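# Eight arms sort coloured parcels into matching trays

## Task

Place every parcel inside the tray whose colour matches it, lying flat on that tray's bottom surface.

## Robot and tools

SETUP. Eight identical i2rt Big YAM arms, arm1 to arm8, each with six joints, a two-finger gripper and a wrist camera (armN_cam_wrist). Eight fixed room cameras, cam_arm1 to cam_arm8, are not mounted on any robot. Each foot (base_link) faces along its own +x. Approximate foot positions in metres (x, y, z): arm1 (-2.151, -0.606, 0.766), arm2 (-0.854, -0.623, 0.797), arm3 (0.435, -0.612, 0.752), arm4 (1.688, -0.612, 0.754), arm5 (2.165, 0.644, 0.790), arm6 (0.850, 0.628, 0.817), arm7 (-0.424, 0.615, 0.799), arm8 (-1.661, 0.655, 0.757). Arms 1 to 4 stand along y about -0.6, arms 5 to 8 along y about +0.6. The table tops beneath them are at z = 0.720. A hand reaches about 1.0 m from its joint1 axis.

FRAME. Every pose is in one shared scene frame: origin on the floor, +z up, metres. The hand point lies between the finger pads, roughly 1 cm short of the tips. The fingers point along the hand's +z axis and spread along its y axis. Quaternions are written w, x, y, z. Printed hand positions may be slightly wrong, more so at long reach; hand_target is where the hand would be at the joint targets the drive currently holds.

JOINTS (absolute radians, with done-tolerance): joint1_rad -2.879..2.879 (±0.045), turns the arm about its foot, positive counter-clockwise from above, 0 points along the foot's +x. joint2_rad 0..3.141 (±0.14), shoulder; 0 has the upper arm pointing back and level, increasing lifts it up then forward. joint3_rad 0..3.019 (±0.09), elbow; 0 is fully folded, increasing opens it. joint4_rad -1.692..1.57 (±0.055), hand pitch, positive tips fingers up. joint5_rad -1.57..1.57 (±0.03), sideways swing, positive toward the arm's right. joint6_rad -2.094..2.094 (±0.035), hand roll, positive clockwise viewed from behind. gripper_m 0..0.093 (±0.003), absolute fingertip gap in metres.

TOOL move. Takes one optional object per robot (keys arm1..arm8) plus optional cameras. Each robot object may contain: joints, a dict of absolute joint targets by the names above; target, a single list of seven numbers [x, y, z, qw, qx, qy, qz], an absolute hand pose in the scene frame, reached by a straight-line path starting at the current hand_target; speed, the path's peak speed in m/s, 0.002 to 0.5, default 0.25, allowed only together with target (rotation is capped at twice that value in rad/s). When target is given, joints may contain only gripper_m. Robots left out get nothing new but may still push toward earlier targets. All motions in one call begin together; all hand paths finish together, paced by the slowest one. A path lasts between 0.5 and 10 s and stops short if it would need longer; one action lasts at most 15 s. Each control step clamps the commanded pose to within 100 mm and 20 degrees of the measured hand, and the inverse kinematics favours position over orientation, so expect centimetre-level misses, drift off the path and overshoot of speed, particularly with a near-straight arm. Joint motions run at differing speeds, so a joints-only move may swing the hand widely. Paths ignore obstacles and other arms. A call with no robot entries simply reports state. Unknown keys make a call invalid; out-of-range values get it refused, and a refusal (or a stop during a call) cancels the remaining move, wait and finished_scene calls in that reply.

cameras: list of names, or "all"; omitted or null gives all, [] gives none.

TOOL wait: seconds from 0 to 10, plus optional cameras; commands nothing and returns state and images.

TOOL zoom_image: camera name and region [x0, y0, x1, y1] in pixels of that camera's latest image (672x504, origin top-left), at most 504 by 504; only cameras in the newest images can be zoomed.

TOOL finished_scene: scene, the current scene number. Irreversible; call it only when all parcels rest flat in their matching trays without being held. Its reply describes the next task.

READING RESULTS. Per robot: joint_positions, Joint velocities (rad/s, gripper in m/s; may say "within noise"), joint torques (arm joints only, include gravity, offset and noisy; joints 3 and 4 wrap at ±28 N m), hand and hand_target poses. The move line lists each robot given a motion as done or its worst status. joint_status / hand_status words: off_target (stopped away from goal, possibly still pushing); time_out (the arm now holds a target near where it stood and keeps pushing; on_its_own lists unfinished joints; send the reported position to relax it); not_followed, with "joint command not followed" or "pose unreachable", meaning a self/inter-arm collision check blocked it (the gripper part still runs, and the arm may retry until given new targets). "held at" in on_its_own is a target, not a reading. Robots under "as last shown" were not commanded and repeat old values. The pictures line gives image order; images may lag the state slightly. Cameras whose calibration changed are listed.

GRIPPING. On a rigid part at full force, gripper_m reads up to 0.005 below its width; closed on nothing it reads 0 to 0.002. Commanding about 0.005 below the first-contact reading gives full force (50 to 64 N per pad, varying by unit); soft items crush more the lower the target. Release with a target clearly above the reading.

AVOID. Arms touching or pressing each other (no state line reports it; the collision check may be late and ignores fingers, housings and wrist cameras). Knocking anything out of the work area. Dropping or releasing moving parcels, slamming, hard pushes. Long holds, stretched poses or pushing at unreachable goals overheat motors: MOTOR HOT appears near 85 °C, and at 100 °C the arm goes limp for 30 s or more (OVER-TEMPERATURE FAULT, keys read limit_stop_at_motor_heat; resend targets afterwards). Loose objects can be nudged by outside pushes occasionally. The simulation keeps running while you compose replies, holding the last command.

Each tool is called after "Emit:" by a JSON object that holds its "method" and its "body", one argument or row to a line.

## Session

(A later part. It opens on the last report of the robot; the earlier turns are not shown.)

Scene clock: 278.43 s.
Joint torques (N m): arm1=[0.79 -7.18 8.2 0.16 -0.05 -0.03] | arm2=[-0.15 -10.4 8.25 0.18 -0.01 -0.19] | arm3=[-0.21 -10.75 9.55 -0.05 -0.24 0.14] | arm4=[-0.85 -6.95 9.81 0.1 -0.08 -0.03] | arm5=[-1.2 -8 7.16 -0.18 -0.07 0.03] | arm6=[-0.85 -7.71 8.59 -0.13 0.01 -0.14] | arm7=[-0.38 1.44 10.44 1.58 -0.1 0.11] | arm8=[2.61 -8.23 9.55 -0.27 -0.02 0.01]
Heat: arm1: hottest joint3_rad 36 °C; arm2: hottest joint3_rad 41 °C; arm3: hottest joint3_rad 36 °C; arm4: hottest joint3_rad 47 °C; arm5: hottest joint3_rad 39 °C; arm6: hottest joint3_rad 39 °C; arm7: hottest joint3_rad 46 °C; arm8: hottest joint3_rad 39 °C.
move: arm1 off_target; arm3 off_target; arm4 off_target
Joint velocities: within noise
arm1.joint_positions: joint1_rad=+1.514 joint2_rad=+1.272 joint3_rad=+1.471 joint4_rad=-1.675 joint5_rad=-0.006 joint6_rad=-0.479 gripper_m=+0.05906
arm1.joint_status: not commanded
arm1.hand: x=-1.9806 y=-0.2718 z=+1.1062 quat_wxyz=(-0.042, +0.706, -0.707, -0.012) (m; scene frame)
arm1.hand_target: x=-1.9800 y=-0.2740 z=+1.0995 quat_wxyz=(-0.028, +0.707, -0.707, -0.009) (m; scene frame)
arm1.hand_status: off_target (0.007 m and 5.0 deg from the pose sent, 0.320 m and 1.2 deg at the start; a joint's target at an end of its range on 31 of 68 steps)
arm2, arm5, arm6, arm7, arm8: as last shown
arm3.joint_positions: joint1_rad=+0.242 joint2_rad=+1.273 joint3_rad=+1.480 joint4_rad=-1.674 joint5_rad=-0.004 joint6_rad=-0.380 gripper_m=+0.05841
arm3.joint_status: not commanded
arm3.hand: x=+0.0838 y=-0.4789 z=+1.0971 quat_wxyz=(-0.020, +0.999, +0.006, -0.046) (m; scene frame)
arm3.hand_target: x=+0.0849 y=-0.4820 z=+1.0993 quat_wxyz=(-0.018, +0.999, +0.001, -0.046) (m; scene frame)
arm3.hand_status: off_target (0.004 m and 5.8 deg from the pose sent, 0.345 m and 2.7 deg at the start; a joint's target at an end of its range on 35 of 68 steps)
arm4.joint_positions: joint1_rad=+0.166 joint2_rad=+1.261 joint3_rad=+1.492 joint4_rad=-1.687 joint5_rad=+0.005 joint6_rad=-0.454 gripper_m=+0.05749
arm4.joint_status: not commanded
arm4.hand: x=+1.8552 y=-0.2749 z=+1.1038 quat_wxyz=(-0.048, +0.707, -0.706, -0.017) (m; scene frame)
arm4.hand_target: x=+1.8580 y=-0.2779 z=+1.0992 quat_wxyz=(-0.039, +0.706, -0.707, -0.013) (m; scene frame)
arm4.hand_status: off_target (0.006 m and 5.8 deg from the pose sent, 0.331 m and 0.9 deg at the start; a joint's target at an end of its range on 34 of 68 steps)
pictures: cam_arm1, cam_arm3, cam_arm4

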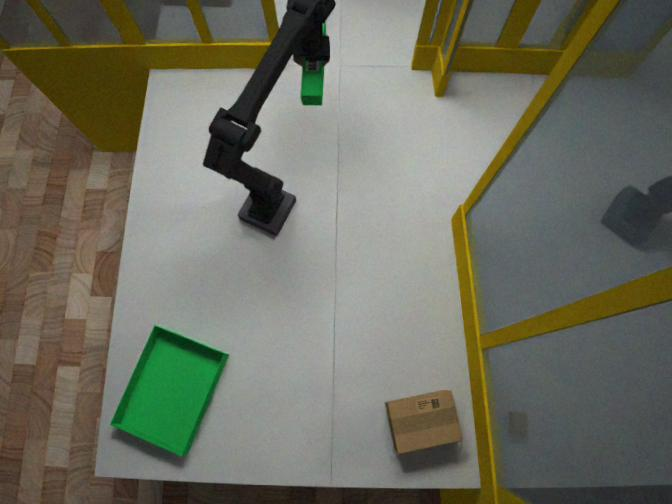

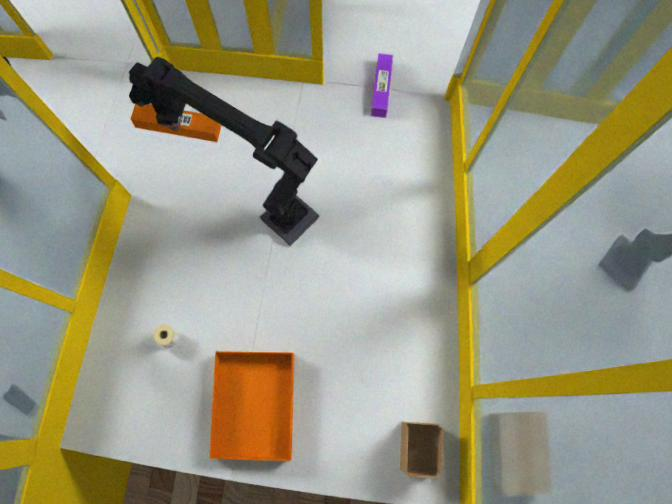

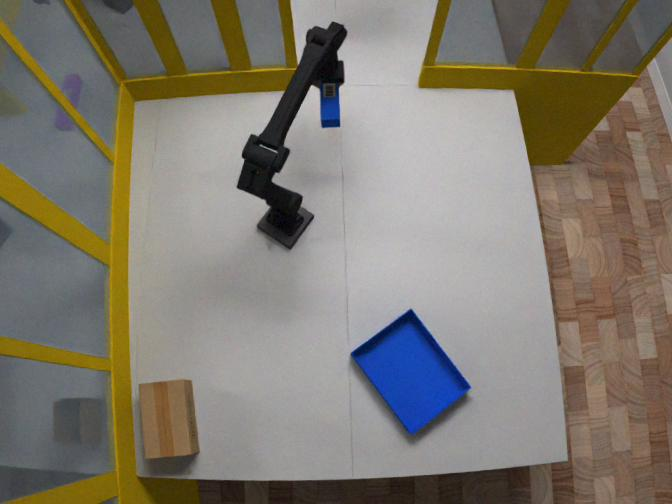

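Emit:
{"method": "move", "body": {
  "arm1": {"joints":{"joint1_rad":-1.527,"joint6_rad":-0.04}},
  "arm3": {"joints":{"joint1_rad":2.15,"joint6_rad":-0.175}},
  "arm4": {"joints":{"joint1_rad":-1.888,"joint6_rad":0.012}},
  "cameras": []
}}

Emit:
{"method": "move", "body": {
  "arm1": {"target":[-2.402,-1.234,0.93,0,0.8161,0.5779,0],"speed":0.3},
  "arm3": {"target":[0.413,-1.288,0.93,0,0.6547,0.7559,0],"speed":0.3},
  "arm4": {"target":[2.108,-1.184,0.93,0,0.4571,0.8894,0],"speed":0.3},
  "cameras": ["cam_arm1","cam_arm3","cam_arm4","arm1_cam_wrist","arm3_cam_wrist","arm4_cam_wrist"]
}}

Scene clock: 352.80 s.
Joint torques (N m): arm1=[1.73 -7.65 8.1 0.12 0 0.06] | arm2=[-0.15 -10.4 8.25 0.18 -0.01 -0.19] | arm3=[-0.5 -10.87 9.54 -0.01 -0.09 0.12] | arm4=[0.38 -6.71 9.81 0.14 -0.11 0.1] | arm5=[-0.97 -7.41 7.12 -0.17 -0.09 0.03] | arm6=[-0.79 -7.65 8.59 -0.16 0.01 -0.15] | arm7=[-0.32 1.73 10.43 1.57 -0.09 0.13] | arm8=[1.96 -8 9.51 -0.29 -0.03 0.02]
Heat: arm1: hottest joint3_rad 35 °C; arm2: hottest joint3_rad 39 °C; arm3: hottest joint3_rad 35 °C; arm4: hottest joint3_rad 46 °C; arm5: hottest joint3_rad 38 °C; arm6: hottest joint3_rad 38 °C; arm7: hottest joint3_rad 47 °C; arm8: hottest joint3_rad 37 °C.
move: arm1 done; arm3 done; arm4 done
Joint velocities: within noise
arm1.joint_positions: joint1_rad=-1.531 joint2_rad=+1.279 joint3_rad=+1.471 joint4_rad=-1.675 joint5_rad=-0.006 joint6_rad=-0.046 gripper_m=+0.05908
arm1.joint_status: all done
arm1.hand: x=-2.2921 y=-0.9499 z=+1.1097 quat_wxyz=(-0.031, -0.815, -0.577, +0.037) (m; scene frame)
arm1.hand_target: x=-2.2893 y=-0.9478 z=+1.1053 quat_wxyz=(-0.027, -0.816, -0.577, +0.027) (m; scene frame)
arm1.hand_status: not commanded
arm2, arm5, arm6, arm7, arm8: as last shown
arm3.joint_positions: joint1_rad=+2.150 joint2_rad=+1.273 joint3_rad=+1.480 joint4_rad=-1.674 joint5_rad=-0.008 joint6_rad=-0.191 gripper_m=+0.05848
arm3.joint_status: all done
arm3.hand: x=+0.4224 y=-0.9884 z=+1.0960 quat_wxyz=(+0.036, +0.648, +0.760, -0.034) (m; scene frame)
arm3.hand_target: x=+0.4223 y=-0.9862 z=+1.0982 quat_wxyz=(+0.035, +0.654, +0.755, -0.033) (m; scene frame)
arm3.hand_status: not commanded
arm4.joint_positions: joint1_rad=-1.894 joint2_rad=+1.261 joint3_rad=+1.492 joint4_rad=-1.687 joint5_rad=+0.007 joint6_rad=+0.006 gripper_m=+0.05751
arm4.joint_status: all done
arm4.hand: x=+1.9088 y=-0.9091 z=+1.1094 quat_wxyz=(-0.047, -0.455, -0.888, +0.036) (m; scene frame)
arm4.hand_target: x=+1.9100 y=-0.9065 z=+1.1048 quat_wxyz=(-0.039, -0.456, -0.889, +0.031) (m; scene frame)
arm4.hand_status: not commanded
pictures: none
No camera images: "cameras" was empty.

Scene clock: 355.20 s.
Joint torques (N m): arm1=[2.37 -19.37 12.68 -0.21 0.16 0.09] | arm2=[-0.15 -10.4 8.25 0.18 -0.01 -0.19] | arm3=[-0.21 -23.94 14.5 -0.47 0.02 0.13] | arm4=[-0.67 -18.78 14.74 -0.17 -0.15 0.04] | arm5=[-0.85 -7.65 7.02 -0.13 -0.06 0.03] | arm6=[-0.85 -7.65 8.59 -0.13 0.02 -0.15] | arm7=[-0.21 1.55 10.4 1.57 -0.1 0.11] | arm8=[2.37 -8.06 9.57 -0.24 -0.02 0]
Heat: arm1: hottest joint3_rad 35 °C; arm2: hottest joint3_rad 39 °C; arm3: hottest joint3_rad 35 °C; arm4: hottest joint3_rad 46 °C; arm5: hottest joint3_rad 38 °C; arm6: hottest joint3_rad 38 °C; arm7: hottest joint3_rad 47 °C; arm8: hottest joint3_rad 37 °C.
move: arm1 off_target; arm3 off_target; arm4 off_target
Joint velocities: within noise
arm1.joint_positions: joint1_rad=-1.531 joint2_rad=+2.170 joint3_rad=+2.147 joint4_rad=-1.578 joint5_rad=+0.004 joint6_rad=-0.045 gripper_m=+0.05908
arm1.joint_status: not commanded
arm1.hand: x=-2.4024 y=-1.2217 z=+0.9216 quat_wxyz=(+0.005, -0.816, -0.578, -0.010) (m; scene frame)
arm1.hand_target: x=-2.4017 y=-1.2334 z=+0.9300 quat_wxyz=(+0.000, -0.816, -0.578, +0.001) (m; scene frame)
arm1.hand_status: off_target (0.015 m and 1.3 deg from the pose sent, 0.354 m and 5.5 deg at the start)
arm2, arm5, arm6, arm7, arm8: as last shown
arm3.joint_positions: joint1_rad=+2.150 joint2_rad=+2.167 joint3_rad=+2.168 joint4_rad=-1.612 joint5_rad=+0.001 joint6_rad=-0.189 gripper_m=+0.05848
arm3.joint_status: not commanded
arm3.hand: x=+0.4129 y=-1.2752 z=+0.9081 quat_wxyz=(-0.012, +0.649, +0.760, +0.019) (m; scene frame)
arm3.hand_target: x=+0.4130 y=-1.2867 z=+0.9300 quat_wxyz=(+0.001, +0.655, +0.756, +0.000) (m; scene frame)
arm3.hand_status: off_target (0.025 m and 2.8 deg from the pose sent, 0.343 m and 5.7 deg at the start)
arm4.joint_positions: joint1_rad=-1.894 joint2_rad=+2.282 joint3_rad=+2.397 joint4_rad=-1.684 joint5_rad=-0.013 joint6_rad=+0.006 gripper_m=+0.05751
arm4.joint_status: not commanded
arm4.hand: x=+2.1031 y=-1.1752 z=+0.9256 quat_wxyz=(-0.001, -0.456, -0.890, +0.002) (m; scene frame)
arm4.hand_target: x=+2.1075 y=-1.1833 z=+0.9297 quat_wxyz=(-0.010, -0.457, -0.889, +0.005) (m; scene frame)
arm4.hand_status: off_target (0.011 m and 0.3 deg from the pose sent, 0.384 m and 6.8 deg at the start; a joint's target at an end of its range on 24 of 72 steps)
pictures: arm1_cam_wrist, arm3_cam_wrist, arm4_cam_wrist, cam_arm1, cam_arm3, cam_arm4
camera_calibration:
arm1_cam_wrist: T_world_to_cam=[[-0.937712, 0.34731, -0.00850971, -1.81956], [0.275185, 0.757483, 0.592024, 1.04558], [0.212062, 0.552806, -0.805875, 2.05413], [0, 0, 0, 1]] pos_world=[-2.42955, -1.2956, 1.02088]
arm3_cam_wrist: T_world_to_cam=[[-0.988341, -0.152219, -0.00329247, 0.215815], [-0.121765, 0.777251, 0.617297, 0.486681], [-0.0914055, 0.610501, -0.786724, 1.65468], [0, 0, 0, 1]] pos_world=[0.423805, -1.3556, 1.00206]
arm4_cam_wrist: T_world_to_cam=[[-0.803691, -0.594879, 0.0141391, 0.975428], [-0.478757, 0.660554, 0.578325, 1.2526], [-0.353373, 0.458025, -0.815684, 2.16136], [0, 0, 0, 1]] pos_world=[2.1474, -1.23711, 1.02479]

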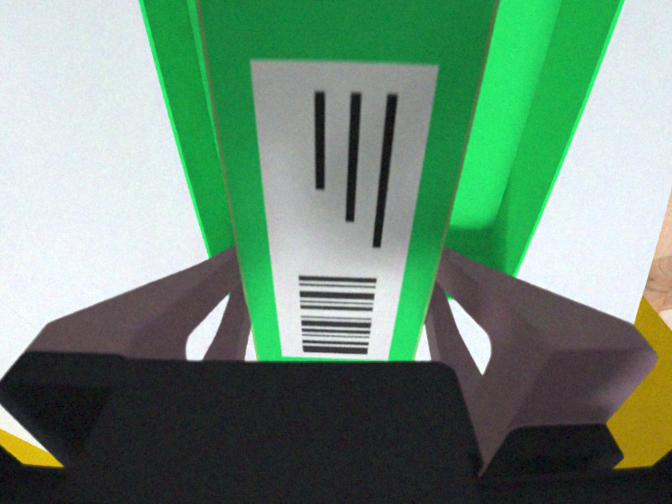

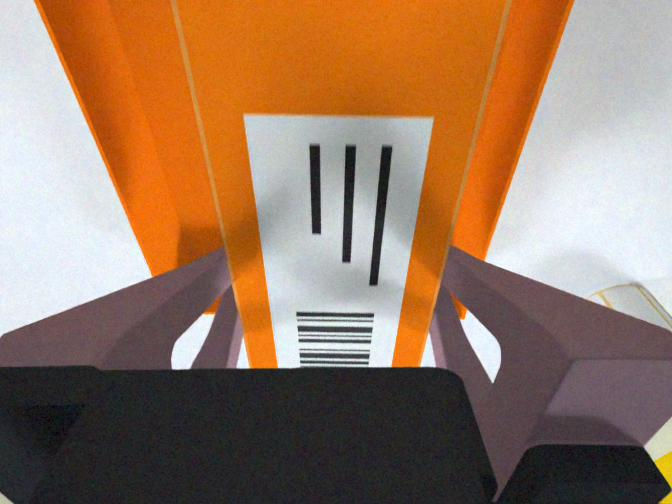

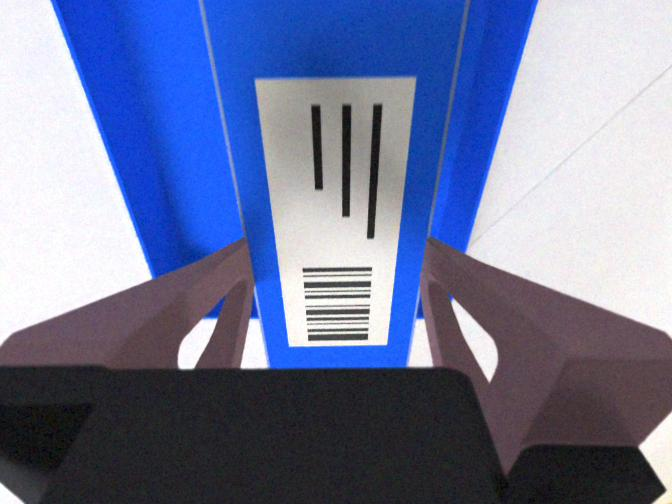

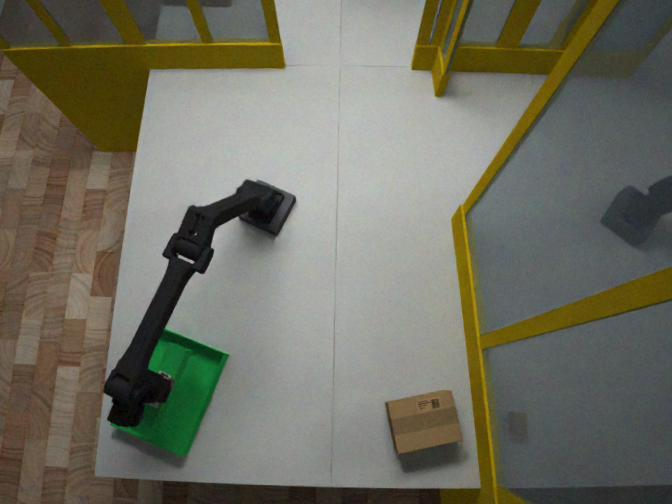

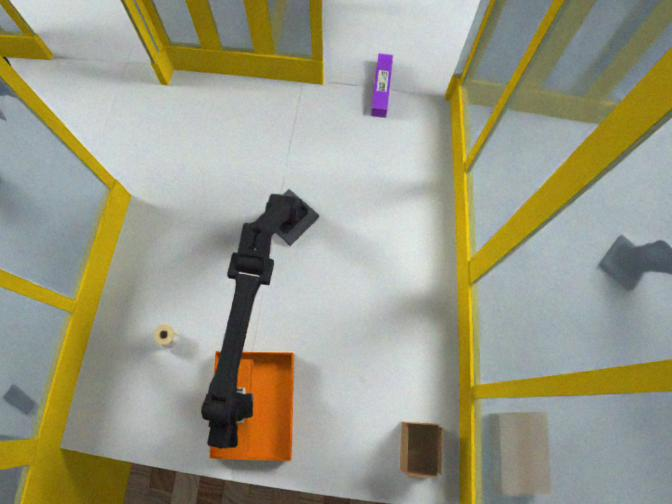

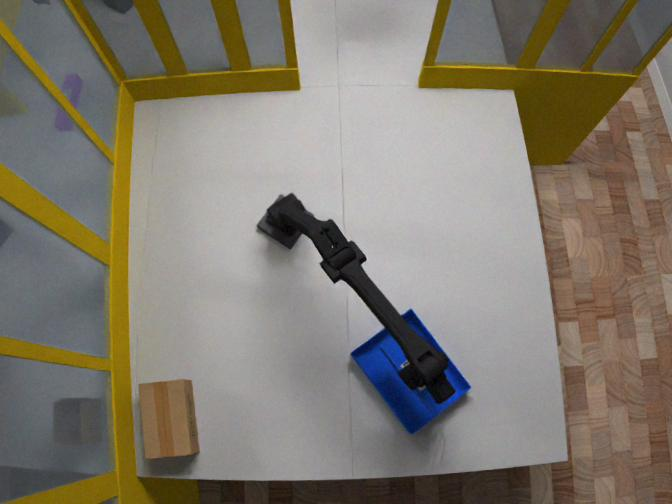

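Emit:
{"method": "move", "body": {
  "arm1": {"target":[-2.434,-1.243,0.875,0,0.8161,0.5779,0]},
  "arm3": {"target":[0.412,-1.296,0.88,0,0.6547,0.7559,0]},
  "arm4": {"target":[2.13,-1.178,0.87,0,0.4571,0.8894,0]},
  "cameras": ["cam_arm1","cam_arm3","cam_arm4","arm1_cam_wrist","arm3_cam_wrist","arm4_cam_wrist"]
}}

Emit:
{"method": "zoom_image", "body": {
  "camera": "cam_arm1",
  "region": [90, 310, 250, 470]
}}

Emit:
{"method": "zoom_image", "body": {
  "camera": "cam_arm3",
  "region": [180, 330, 320, 470]
}}

Emit:
{"method": "zoom_image", "body": {
  "camera": "cam_arm4",
  "region": [340, 300, 480, 440]
}}

Scene clock: 383.57 s.
Joint torques (N m): arm1=[0.79 -21.19 12.37 0.65 0.15 -0.07] | arm2=[-0.15 -10.4 8.25 0.2 -0.01 -0.19] | arm3=[-0.56 -23.88 9.7 0.62 0.02 0.11] | arm4=[0.26 -19.31 10.89 0.64 -0.14 0.11] | arm5=[-0.38 -7.47 6.94 -0.05 -0.06 0.02] | arm6=[-0.79 -7.65 8.59 -0.13 0.01 -0.14] | arm7=[-0.32 1.9 10.45 1.57 -0.1 0.11] | arm8=[2.26 -8 9.59 -0.24 -0.03 0.01]
Heat: arm1: hottest joint3_rad 43 °C; arm2: hottest joint3_rad 39 °C; arm3: hottest joint3_rad 37 °C; arm4: hottest joint3_rad 47 °C; arm5: hottest joint3_rad 38 °C; arm6: hottest joint3_rad 38 °C; arm7: hottest joint3_rad 47 °C; arm8: hottest joint3_rad 37 °C.
move: arm1 off_target; arm3 done; arm4 off_target
Joint velocities: within noise
arm1.joint_positions: joint1_rad=-1.554 joint2_rad=+2.260 joint3_rad=+2.149 joint4_rad=-1.517 joint5_rad=+0.005 joint6_rad=-0.068 gripper_m=+0.05908
arm1.joint_status: not commanded
arm1.hand: x=-2.4219 y=-1.2296 z=+0.8631 quat_wxyz=(+0.012, -0.816, -0.578, -0.022) (m; scene frame)
arm1.hand_target: x=-2.4338 y=-1.2420 z=+0.8755 quat_wxyz=(+0.000, -0.816, -0.578, +0.001) (m; scene frame)
arm1.hand_status: off_target (0.022 m and 2.9 deg from the pose sent, 0.060 m and 1.3 deg at the start)
arm2.joint_positions: joint1_rad=-2.097 joint2_rad=+1.302 joint3_rad=+1.402 joint4_rad=-1.651 joint5_rad=+0.002 joint6_rad=+0.392 gripper_m=+0.09192
arm2.joint_status: not commanded
arm2.hand: x=-0.5091 y=-0.4850 z=+1.1037 quat_wxyz=(-0.010, -0.004, -1.000, -0.003) (m; scene frame)
arm2.hand_target: x=-0.5100 y=-0.4869 z=+1.1001 quat_wxyz=(+0.000, +0.000, -1.000, +0.000) (m; scene frame)
arm2.hand_status: not commanded
arm3.joint_positions: joint1_rad=+2.150 joint2_rad=+2.201 joint3_rad=+2.154 joint4_rad=-1.534 joint5_rad=+0.001 joint6_rad=-0.189 gripper_m=+0.05848
arm3.joint_status: not commanded
arm3.hand: x=+0.4125 y=-1.2909 z=+0.8798 quat_wxyz=(-0.004, +0.649, +0.761, +0.008) (m; scene frame)
arm3.hand_target: x=+0.4119 y=-1.2959 z=+0.8801 quat_wxyz=(+0.000, +0.655, +0.756, +0.000) (m; scene frame)
arm3.hand_status: done (0.005 m and 1.3 deg from the pose sent, 0.035 m and 2.8 deg at the start)
arm4.joint_positions: joint1_rad=-1.876 joint2_rad=+2.328 joint3_rad=+2.371 joint4_rad=-1.607 joint5_rad=-0.013 joint6_rad=+0.027 gripper_m=+0.05751
arm4.joint_status: not commanded
arm4.hand: x=+2.1215 y=-1.1793 z=+0.8841 quat_wxyz=(-0.003, -0.458, -0.889, +0.003) (m; scene frame)
arm4.hand_target: x=+2.1299 y=-1.1776 z=+0.8700 quat_wxyz=(+0.000, -0.457, -0.889, +0.000) (m; scene frame)
arm4.hand_status: off_target (0.017 m and 0.5 deg from the pose sent, 0.062 m and 0.3 deg at the start)
arm5.joint_positions: joint1_rad=+1.570 joint2_rad=+1.329 joint3_rad=+1.442 joint4_rad=-1.666 joint5_rad=+0.000 joint6_rad=-0.270 gripper_m=+0.09188
arm5.joint_status: not commanded
arm5.hand: x=+2.0646 y=+0.2743 z=+1.0994 quat_wxyz=(+0.004, +0.704, +0.710, -0.004) (m; scene frame)
arm5.hand_target: x=+2.0650 y=+0.2760 z=+1.1000 quat_wxyz=(+0.000, +0.707, +0.707, +0.000) (m; scene frame)
arm5.hand_status: not commanded
arm6.joint_positions: joint1_rad=-1.170 joint2_rad=+1.310 joint3_rad=+1.336 joint4_rad=-1.601 joint5_rad=+0.000 joint6_rad=-0.214 gripper_m=+0.09189
arm6.joint_status: not commanded
arm6.hand: x=+0.7704 y=+0.2666 z=+1.0951 quat_wxyz=(+0.001, -0.708, -0.706, -0.002) (m; scene frame)
arm6.hand_target: x=+0.7701 y=+0.2700 z=+1.0999 quat_wxyz=(+0.000, -0.707, -0.707, +0.000) (m; scene frame)
arm6.hand_status: not commanded
arm7: as last shown
arm8.joint_positions: joint1_rad=+0.338 joint2_rad=+1.286 joint3_rad=+1.490 joint4_rad=-1.672 joint5_rad=-0.002 joint6_rad=-0.268 gripper_m=+0.09193
arm8.joint_status: not commanded
arm8.hand: x=-1.7619 y=+0.2893 z=+1.1037 quat_wxyz=(-0.026, -0.706, -0.706, +0.044) (m; scene frame)
arm8.hand_target: x=-1.7600 y=+0.2899 z=+1.0994 quat_wxyz=(-0.021, -0.706, -0.707, +0.037) (m; scene frame)
arm8.hand_status: not commanded
pictures: arm1_cam_wrist, arm3_cam_wrist, arm4_cam_wrist, cam_arm1, cam_arm3, cam_arm4
camera_calibration:
arm1_cam_wrist: T_world_to_cam=[[-0.937836, 0.346958, -0.00912597, -1.83585], [0.26852, 0.741974, 0.614305, 1.03715], [0.219909, 0.573667, -0.789016, 2.0456], [0, 0, 0, 1]] pos_world=[-2.45007, -1.30607, 0.960132]
arm3_cam_wrist: T_world_to_cam=[[-0.988364, -0.152091, 0.00232934, 0.208155], [-0.120871, 0.794595, 0.594986, 0.557971], [-0.0923429, 0.587782, -0.803732, 1.62798], [0, 0, 0, 1]] pos_world=[0.423507, -1.3686, 0.975987]
arm4_cam_wrist: T_world_to_cam=[[-0.805728, -0.592129, 0.0136358, 0.996416], [-0.478383, 0.66418, 0.574469, 1.29499], [-0.349217, 0.456343, -0.818413, 2.12744], [0, 0, 0, 1]] pos_world=[2.16528, -1.24094, 0.983601]

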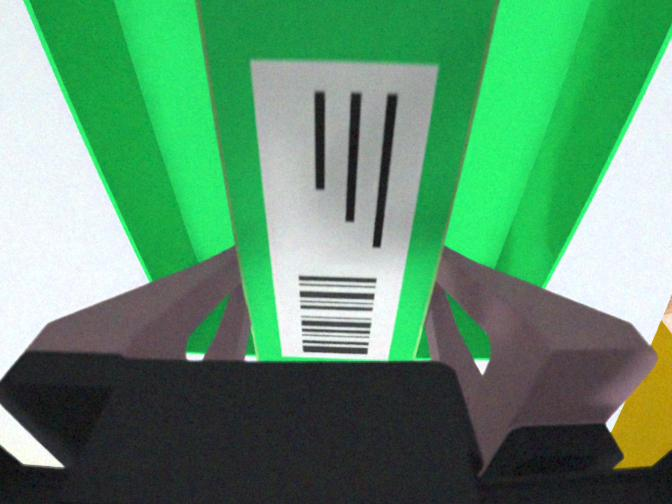

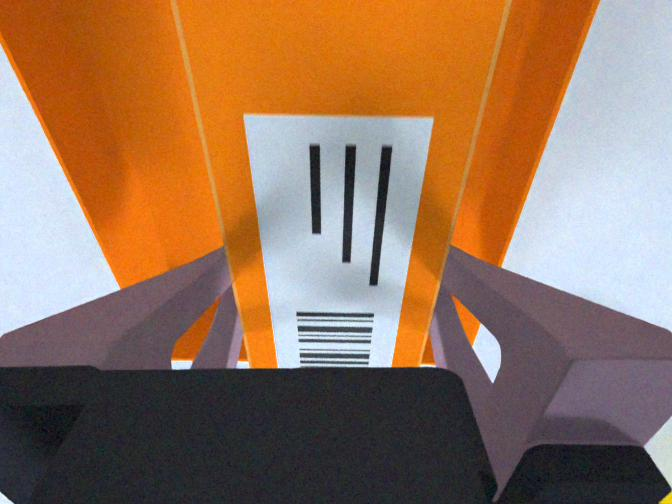

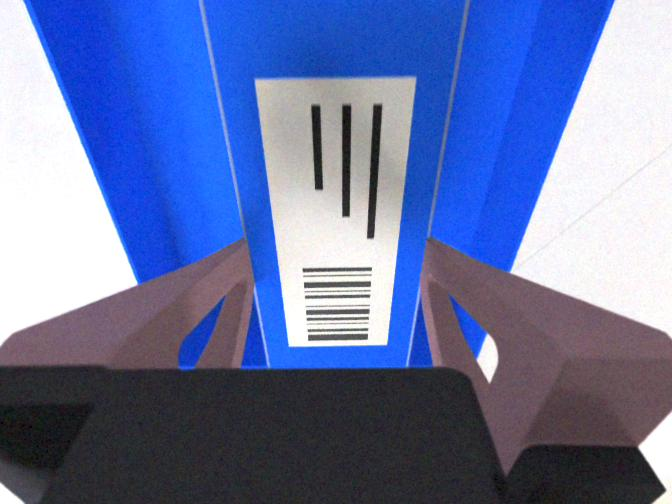

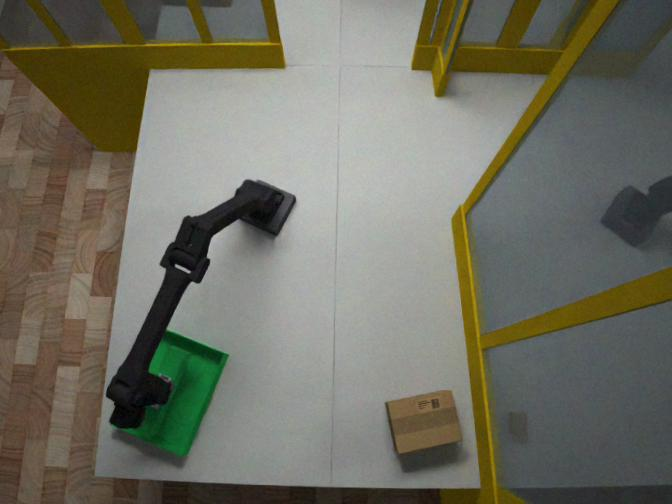

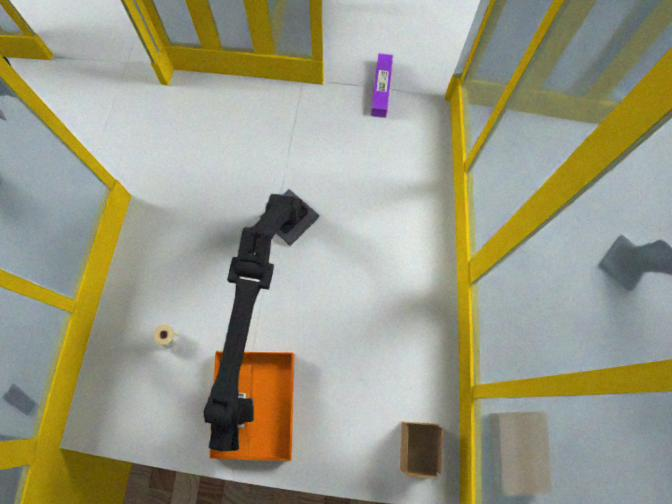

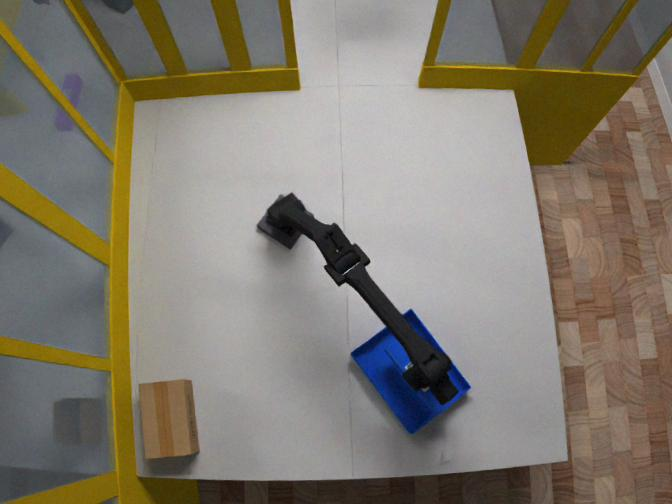

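Scaled by 3.150.

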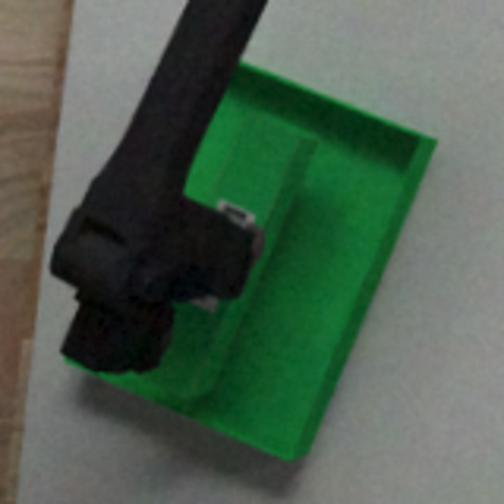

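Scaled by 3.600.

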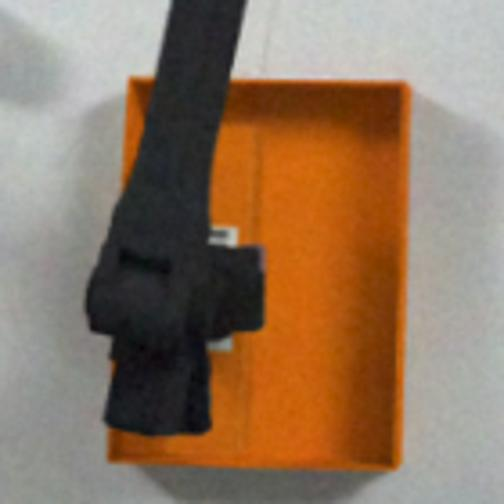

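Scaled by 3.600.

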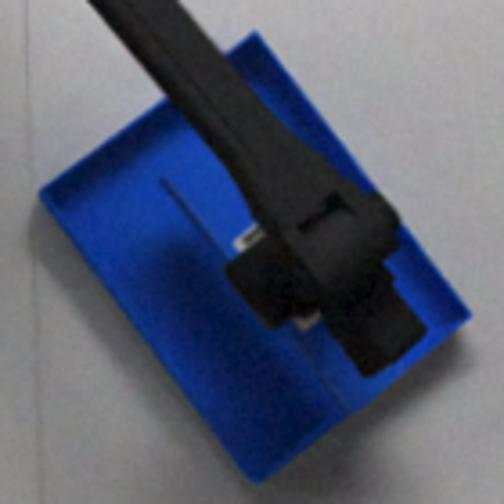

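Emit:
{"method": "move", "body": {
  "arm1": {"target":[-2.438,-1.243,0.775,0,0.8161,0.5779,0],"speed":0.12},
  "arm3": {"target":[0.424,-1.291,0.775,0,0.6547,0.7559,0],"speed":0.12},
  "arm4": {"target":[2.128,-1.162,0.775,0,0.4571,0.8894,0],"speed":0.12},
  "cameras": ["cam_arm1","cam_arm3","cam_arm4"]
}}

Emit:
{"method": "zoom_image", "body": {
  "camera": "cam_arm1",
  "region": [90, 310, 250, 470]
}}

Emit:
{"method": "zoom_image", "body": {
  "camera": "cam_arm3",
  "region": [180, 330, 320, 470]
}}

Emit:
{"method": "zoom_image", "body": {
  "camera": "cam_arm4",
  "region": [340, 300, 480, 440]
}}

Scene clock: 407.83 s.
Joint torques (N m): arm1=[0.56 -20.78 8.18 0.69 0.14 -0.06] | arm2=[-0.15 -10.4 8.25 0.18 -0.01 -0.19] | arm3=[0.79 -24.41 9.14 0.54 0.02 0.11] | arm4=[0.79 -20.07 9.24 0.81 -0.13 0.12] | arm5=[-0.32 -7.71 7.2 -0.09 -0.07 0.04] | arm6=[-0.79 -7.59 8.58 -0.14 0.01 -0.14] | arm7=[-0.21 1.49 10.44 1.63 -0.1 0.12] | arm8=[2.26 -8.23 9.59 -0.29 -0.04 0.01]
Heat: arm1: hottest joint3_rad 44 °C; arm2: hottest joint3_rad 39 °C; arm3: hottest joint2_rad 37 °C; arm4: hottest joint3_rad 48 °C; arm5: hottest joint3_rad 38 °C; arm6: hottest joint3_rad 38 °C; arm7: hottest joint3_rad 47 °C; arm8: hottest joint3_rad 37 °C.
move: arm1 off_target; arm3 off_target; arm4 off_target
Joint velocities: within noise
arm1.joint_positions: joint1_rad=-1.554 joint2_rad=+2.321 joint3_rad=+2.056 joint4_rad=-1.308 joint5_rad=+0.005 joint6_rad=-0.074 gripper_m=+0.05908
arm1.joint_status: not commanded
arm1.hand: x=-2.4291 y=-1.2462 z=+0.7870 quat_wxyz=(-0.002, -0.814, -0.580, +0.002) (m; scene frame)
arm1.hand_target: x=-2.4378 y=-1.2428 z=+0.7752 quat_wxyz=(+0.000, -0.816, -0.578, +0.000) (m; scene frame)
arm1.hand_status: off_target (0.015 m and 0.5 deg from the pose sent, 0.090 m and 2.9 deg at the start)
arm2, arm5, arm6, arm7, arm8: as last shown
arm3.joint_positions: joint1_rad=+2.152 joint2_rad=+2.246 joint3_rad=+1.949 joint4_rad=-1.287 joint5_rad=+0.001 joint6_rad=-0.174 gripper_m=+0.05848
arm3.joint_status: not commanded
arm3.hand: x=+0.4150 y=-1.2851 z=+0.7734 quat_wxyz=(-0.004, +0.654, +0.757, +0.009) (m; scene frame)
arm3.hand_target: x=+0.4241 y=-1.2908 z=+0.7751 quat_wxyz=(+0.000, +0.655, +0.756, +0.000) (m; scene frame)
arm3.hand_status: off_target (0.011 m and 1.1 deg from the pose sent, 0.105 m and 1.3 deg at the start)
arm4.joint_positions: joint1_rad=-1.867 joint2_rad=+2.328 joint3_rad=+2.112 joint4_rad=-1.349 joint5_rad=-0.013 joint6_rad=+0.040 gripper_m=+0.05751
arm4.joint_status: not commanded
arm4.hand: x=+2.1200 y=-1.1692 z=+0.7856 quat_wxyz=(-0.002, -0.459, -0.888, +0.002) (m; scene frame)
arm4.hand_target: x=+2.1277 y=-1.1620 z=+0.7751 quat_wxyz=(+0.000, -0.457, -0.889, +0.000) (m; scene frame)
arm4.hand_status: off_target (0.015 m and 0.5 deg from the pose sent, 0.111 m and 0.5 deg at the start)
pictures: cam_arm1, cam_arm3, cam_arm4

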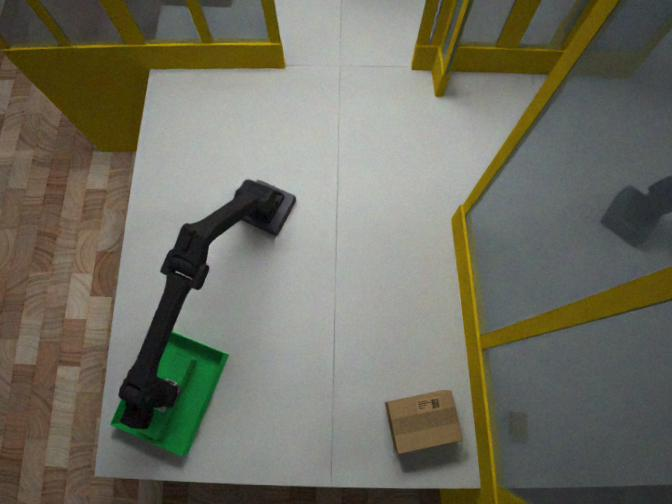

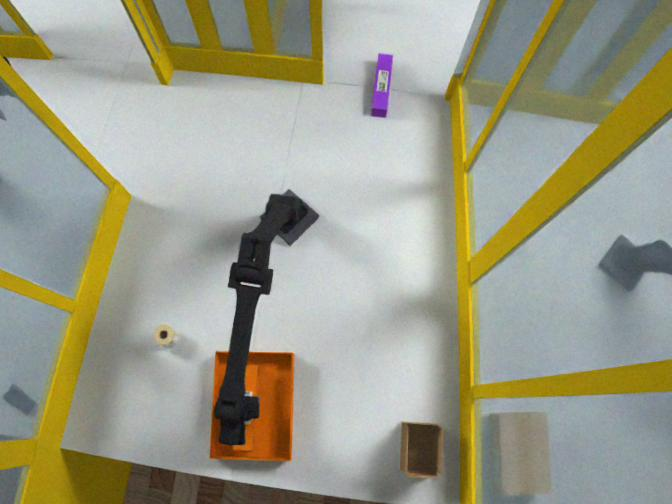

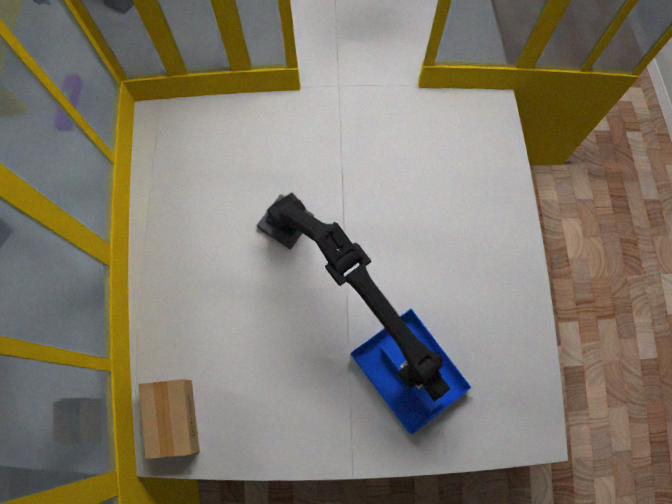

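Scaled by 3.150.

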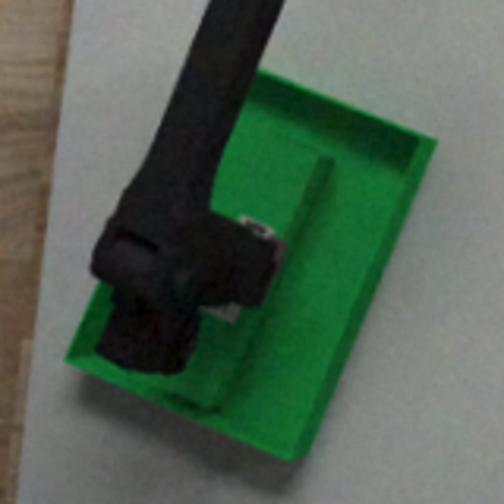

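Scaled by 3.600.

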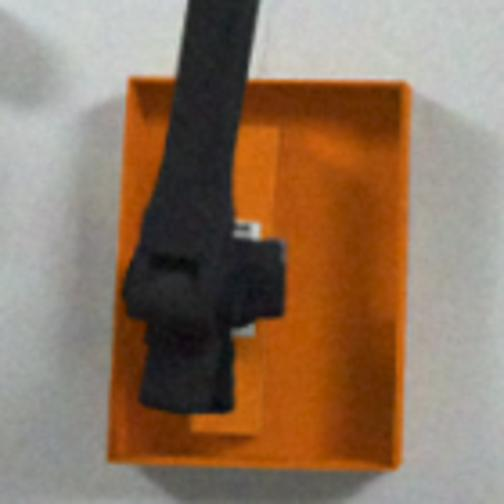

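Scaled by 3.600.

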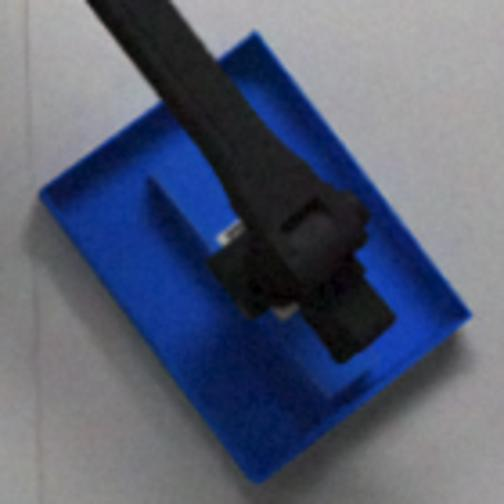

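Emit:
{"method": "move", "body": {
  "arm1": {"target":[-2.432,-1.229,0.762,0,0.8161,0.5779,0],"speed":0.1},
  "arm3": {"target":[0.424,-1.293,0.768,0,0.6547,0.7559,0],"speed":0.1},
  "arm4": {"target":[2.128,-1.16,0.762,0,0.4571,0.8894,0],"speed":0.1},
  "cameras": ["cam_arm1","cam_arm4"]
}}

Emit:
{"method": "zoom_image", "body": {
  "camera": "cam_arm1",
  "region": [90, 310, 250, 470]
}}

Emit:
{"method": "zoom_image", "body": {
  "camera": "cam_arm4",
  "region": [340, 300, 480, 440]
}}

Scene clock: 426.07 s.
Joint torques (N m): arm1=[0.5 -20.31 6.64 0.84 0.13 -0.09] | arm2=[-0.15 -10.4 8.24 0.18 -0.01 -0.19] | arm3=[0.79 -23.65 9.48 0.65 0.02 0.13] | arm4=[0.97 -19.19 8.36 1.32 -0.12 0.14] | arm5=[-1.14 -6.77 7.1 -0.21 -0.06 0.04] | arm6=[-0.79 -7.65 8.61 -0.16 0.01 -0.14] | arm7=[-0.09 1.44 10.47 1.59 -0.09 0.12] | arm8=[2.43 -8.41 9.54 -0.25 -0.03 0.01]
Heat: arm1: hottest joint3_rad 41 °C; arm2: hottest joint3_rad 39 °C; arm3: hottest joint2_rad 35 °C; arm4: hottest joint3_rad 46 °C; arm5: hottest joint3_rad 38 °C; arm6: hottest joint3_rad 38 °C; arm7: hottest joint3_rad 47 °C; arm8: hottest joint3_rad 37 °C.
move: arm1 off_target; arm3 off_target; arm4 off_target
Joint velocities: within noise
arm1.joint_positions: joint1_rad=-1.556 joint2_rad=+2.286 joint3_rad=+1.979 joint4_rad=-1.246 joint5_rad=+0.005 joint6_rad=-0.075 gripper_m=+0.05908
arm1.joint_status: not commanded
arm1.hand: x=-2.4268 y=-1.2384 z=+0.7819 quat_wxyz=(-0.007, -0.815, -0.580, +0.010) (m; scene frame)
arm1.hand_target: x=-2.4318 y=-1.2287 z=+0.7624 quat_wxyz=(+0.000, -0.816, -0.578, +0.000) (m; scene frame)
arm1.hand_status: off_target (0.023 m and 1.5 deg from the pose sent, 0.030 m and 0.5 deg at the start)
arm2, arm5, arm6, arm7, arm8: as last shown
arm3.joint_positions: joint1_rad=+2.152 joint2_rad=+2.247 joint3_rad=+1.949 joint4_rad=-1.277 joint5_rad=+0.001 joint6_rad=-0.174 gripper_m=+0.05848
arm3.joint_status: not commanded
arm3.hand: x=+0.4150 y=-1.2874 z=+0.7729 quat_wxyz=(-0.002, +0.654, +0.756, +0.005) (m; scene frame)
arm3.hand_target: x=+0.4241 y=-1.2927 z=+0.7681 quat_wxyz=(+0.000, +0.655, +0.756, +0.000) (m; scene frame)
arm3.hand_status: off_target (0.012 m and 0.7 deg from the pose sent, 0.013 m and 1.1 deg at the start)
arm4.joint_positions: joint1_rad=-1.867 joint2_rad=+2.320 joint3_rad=+2.095 joint4_rad=-1.331 joint5_rad=-0.014 joint6_rad=+0.041 gripper_m=+0.05751
arm4.joint_status: not commanded
arm4.hand: x=+2.1200 y=-1.1691 z=+0.7847 quat_wxyz=(-0.007, -0.460, -0.888, +0.004) (m; scene frame)
arm4.hand_target: x=+2.1273 y=-1.1596 z=+0.7625 quat_wxyz=(+0.000, -0.457, -0.889, +0.000) (m; scene frame)
arm4.hand_status: off_target (0.026 m and 1.0 deg from the pose sent, 0.026 m and 0.5 deg at the start)
pictures: cam_arm1, cam_arm4

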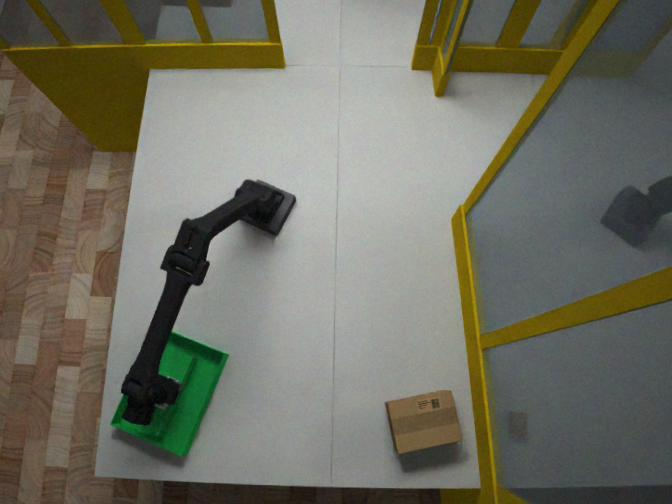

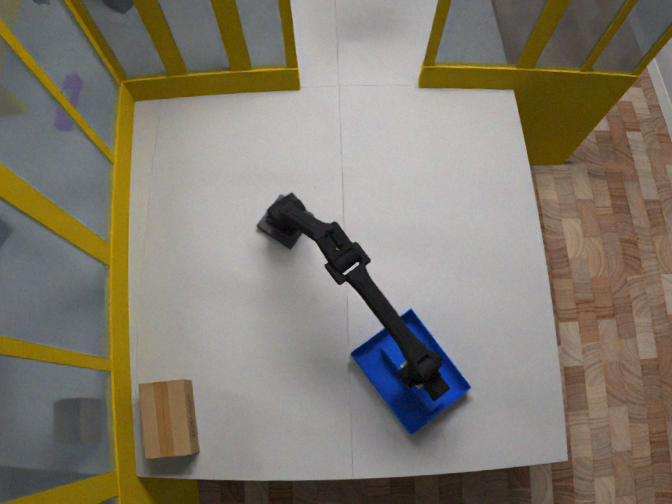

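Scaled by 3.150.

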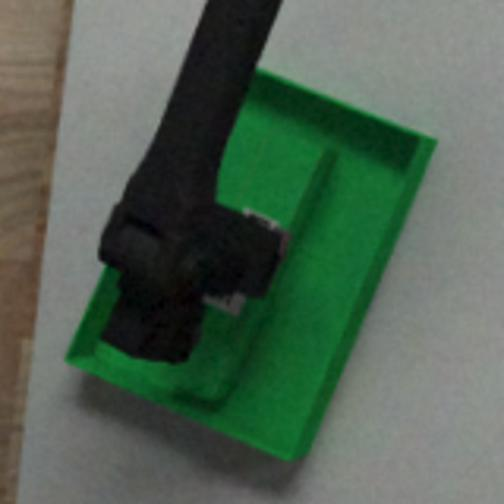

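Scaled by 3.600.

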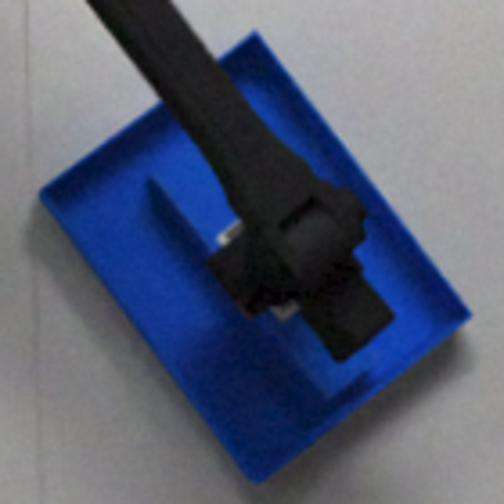

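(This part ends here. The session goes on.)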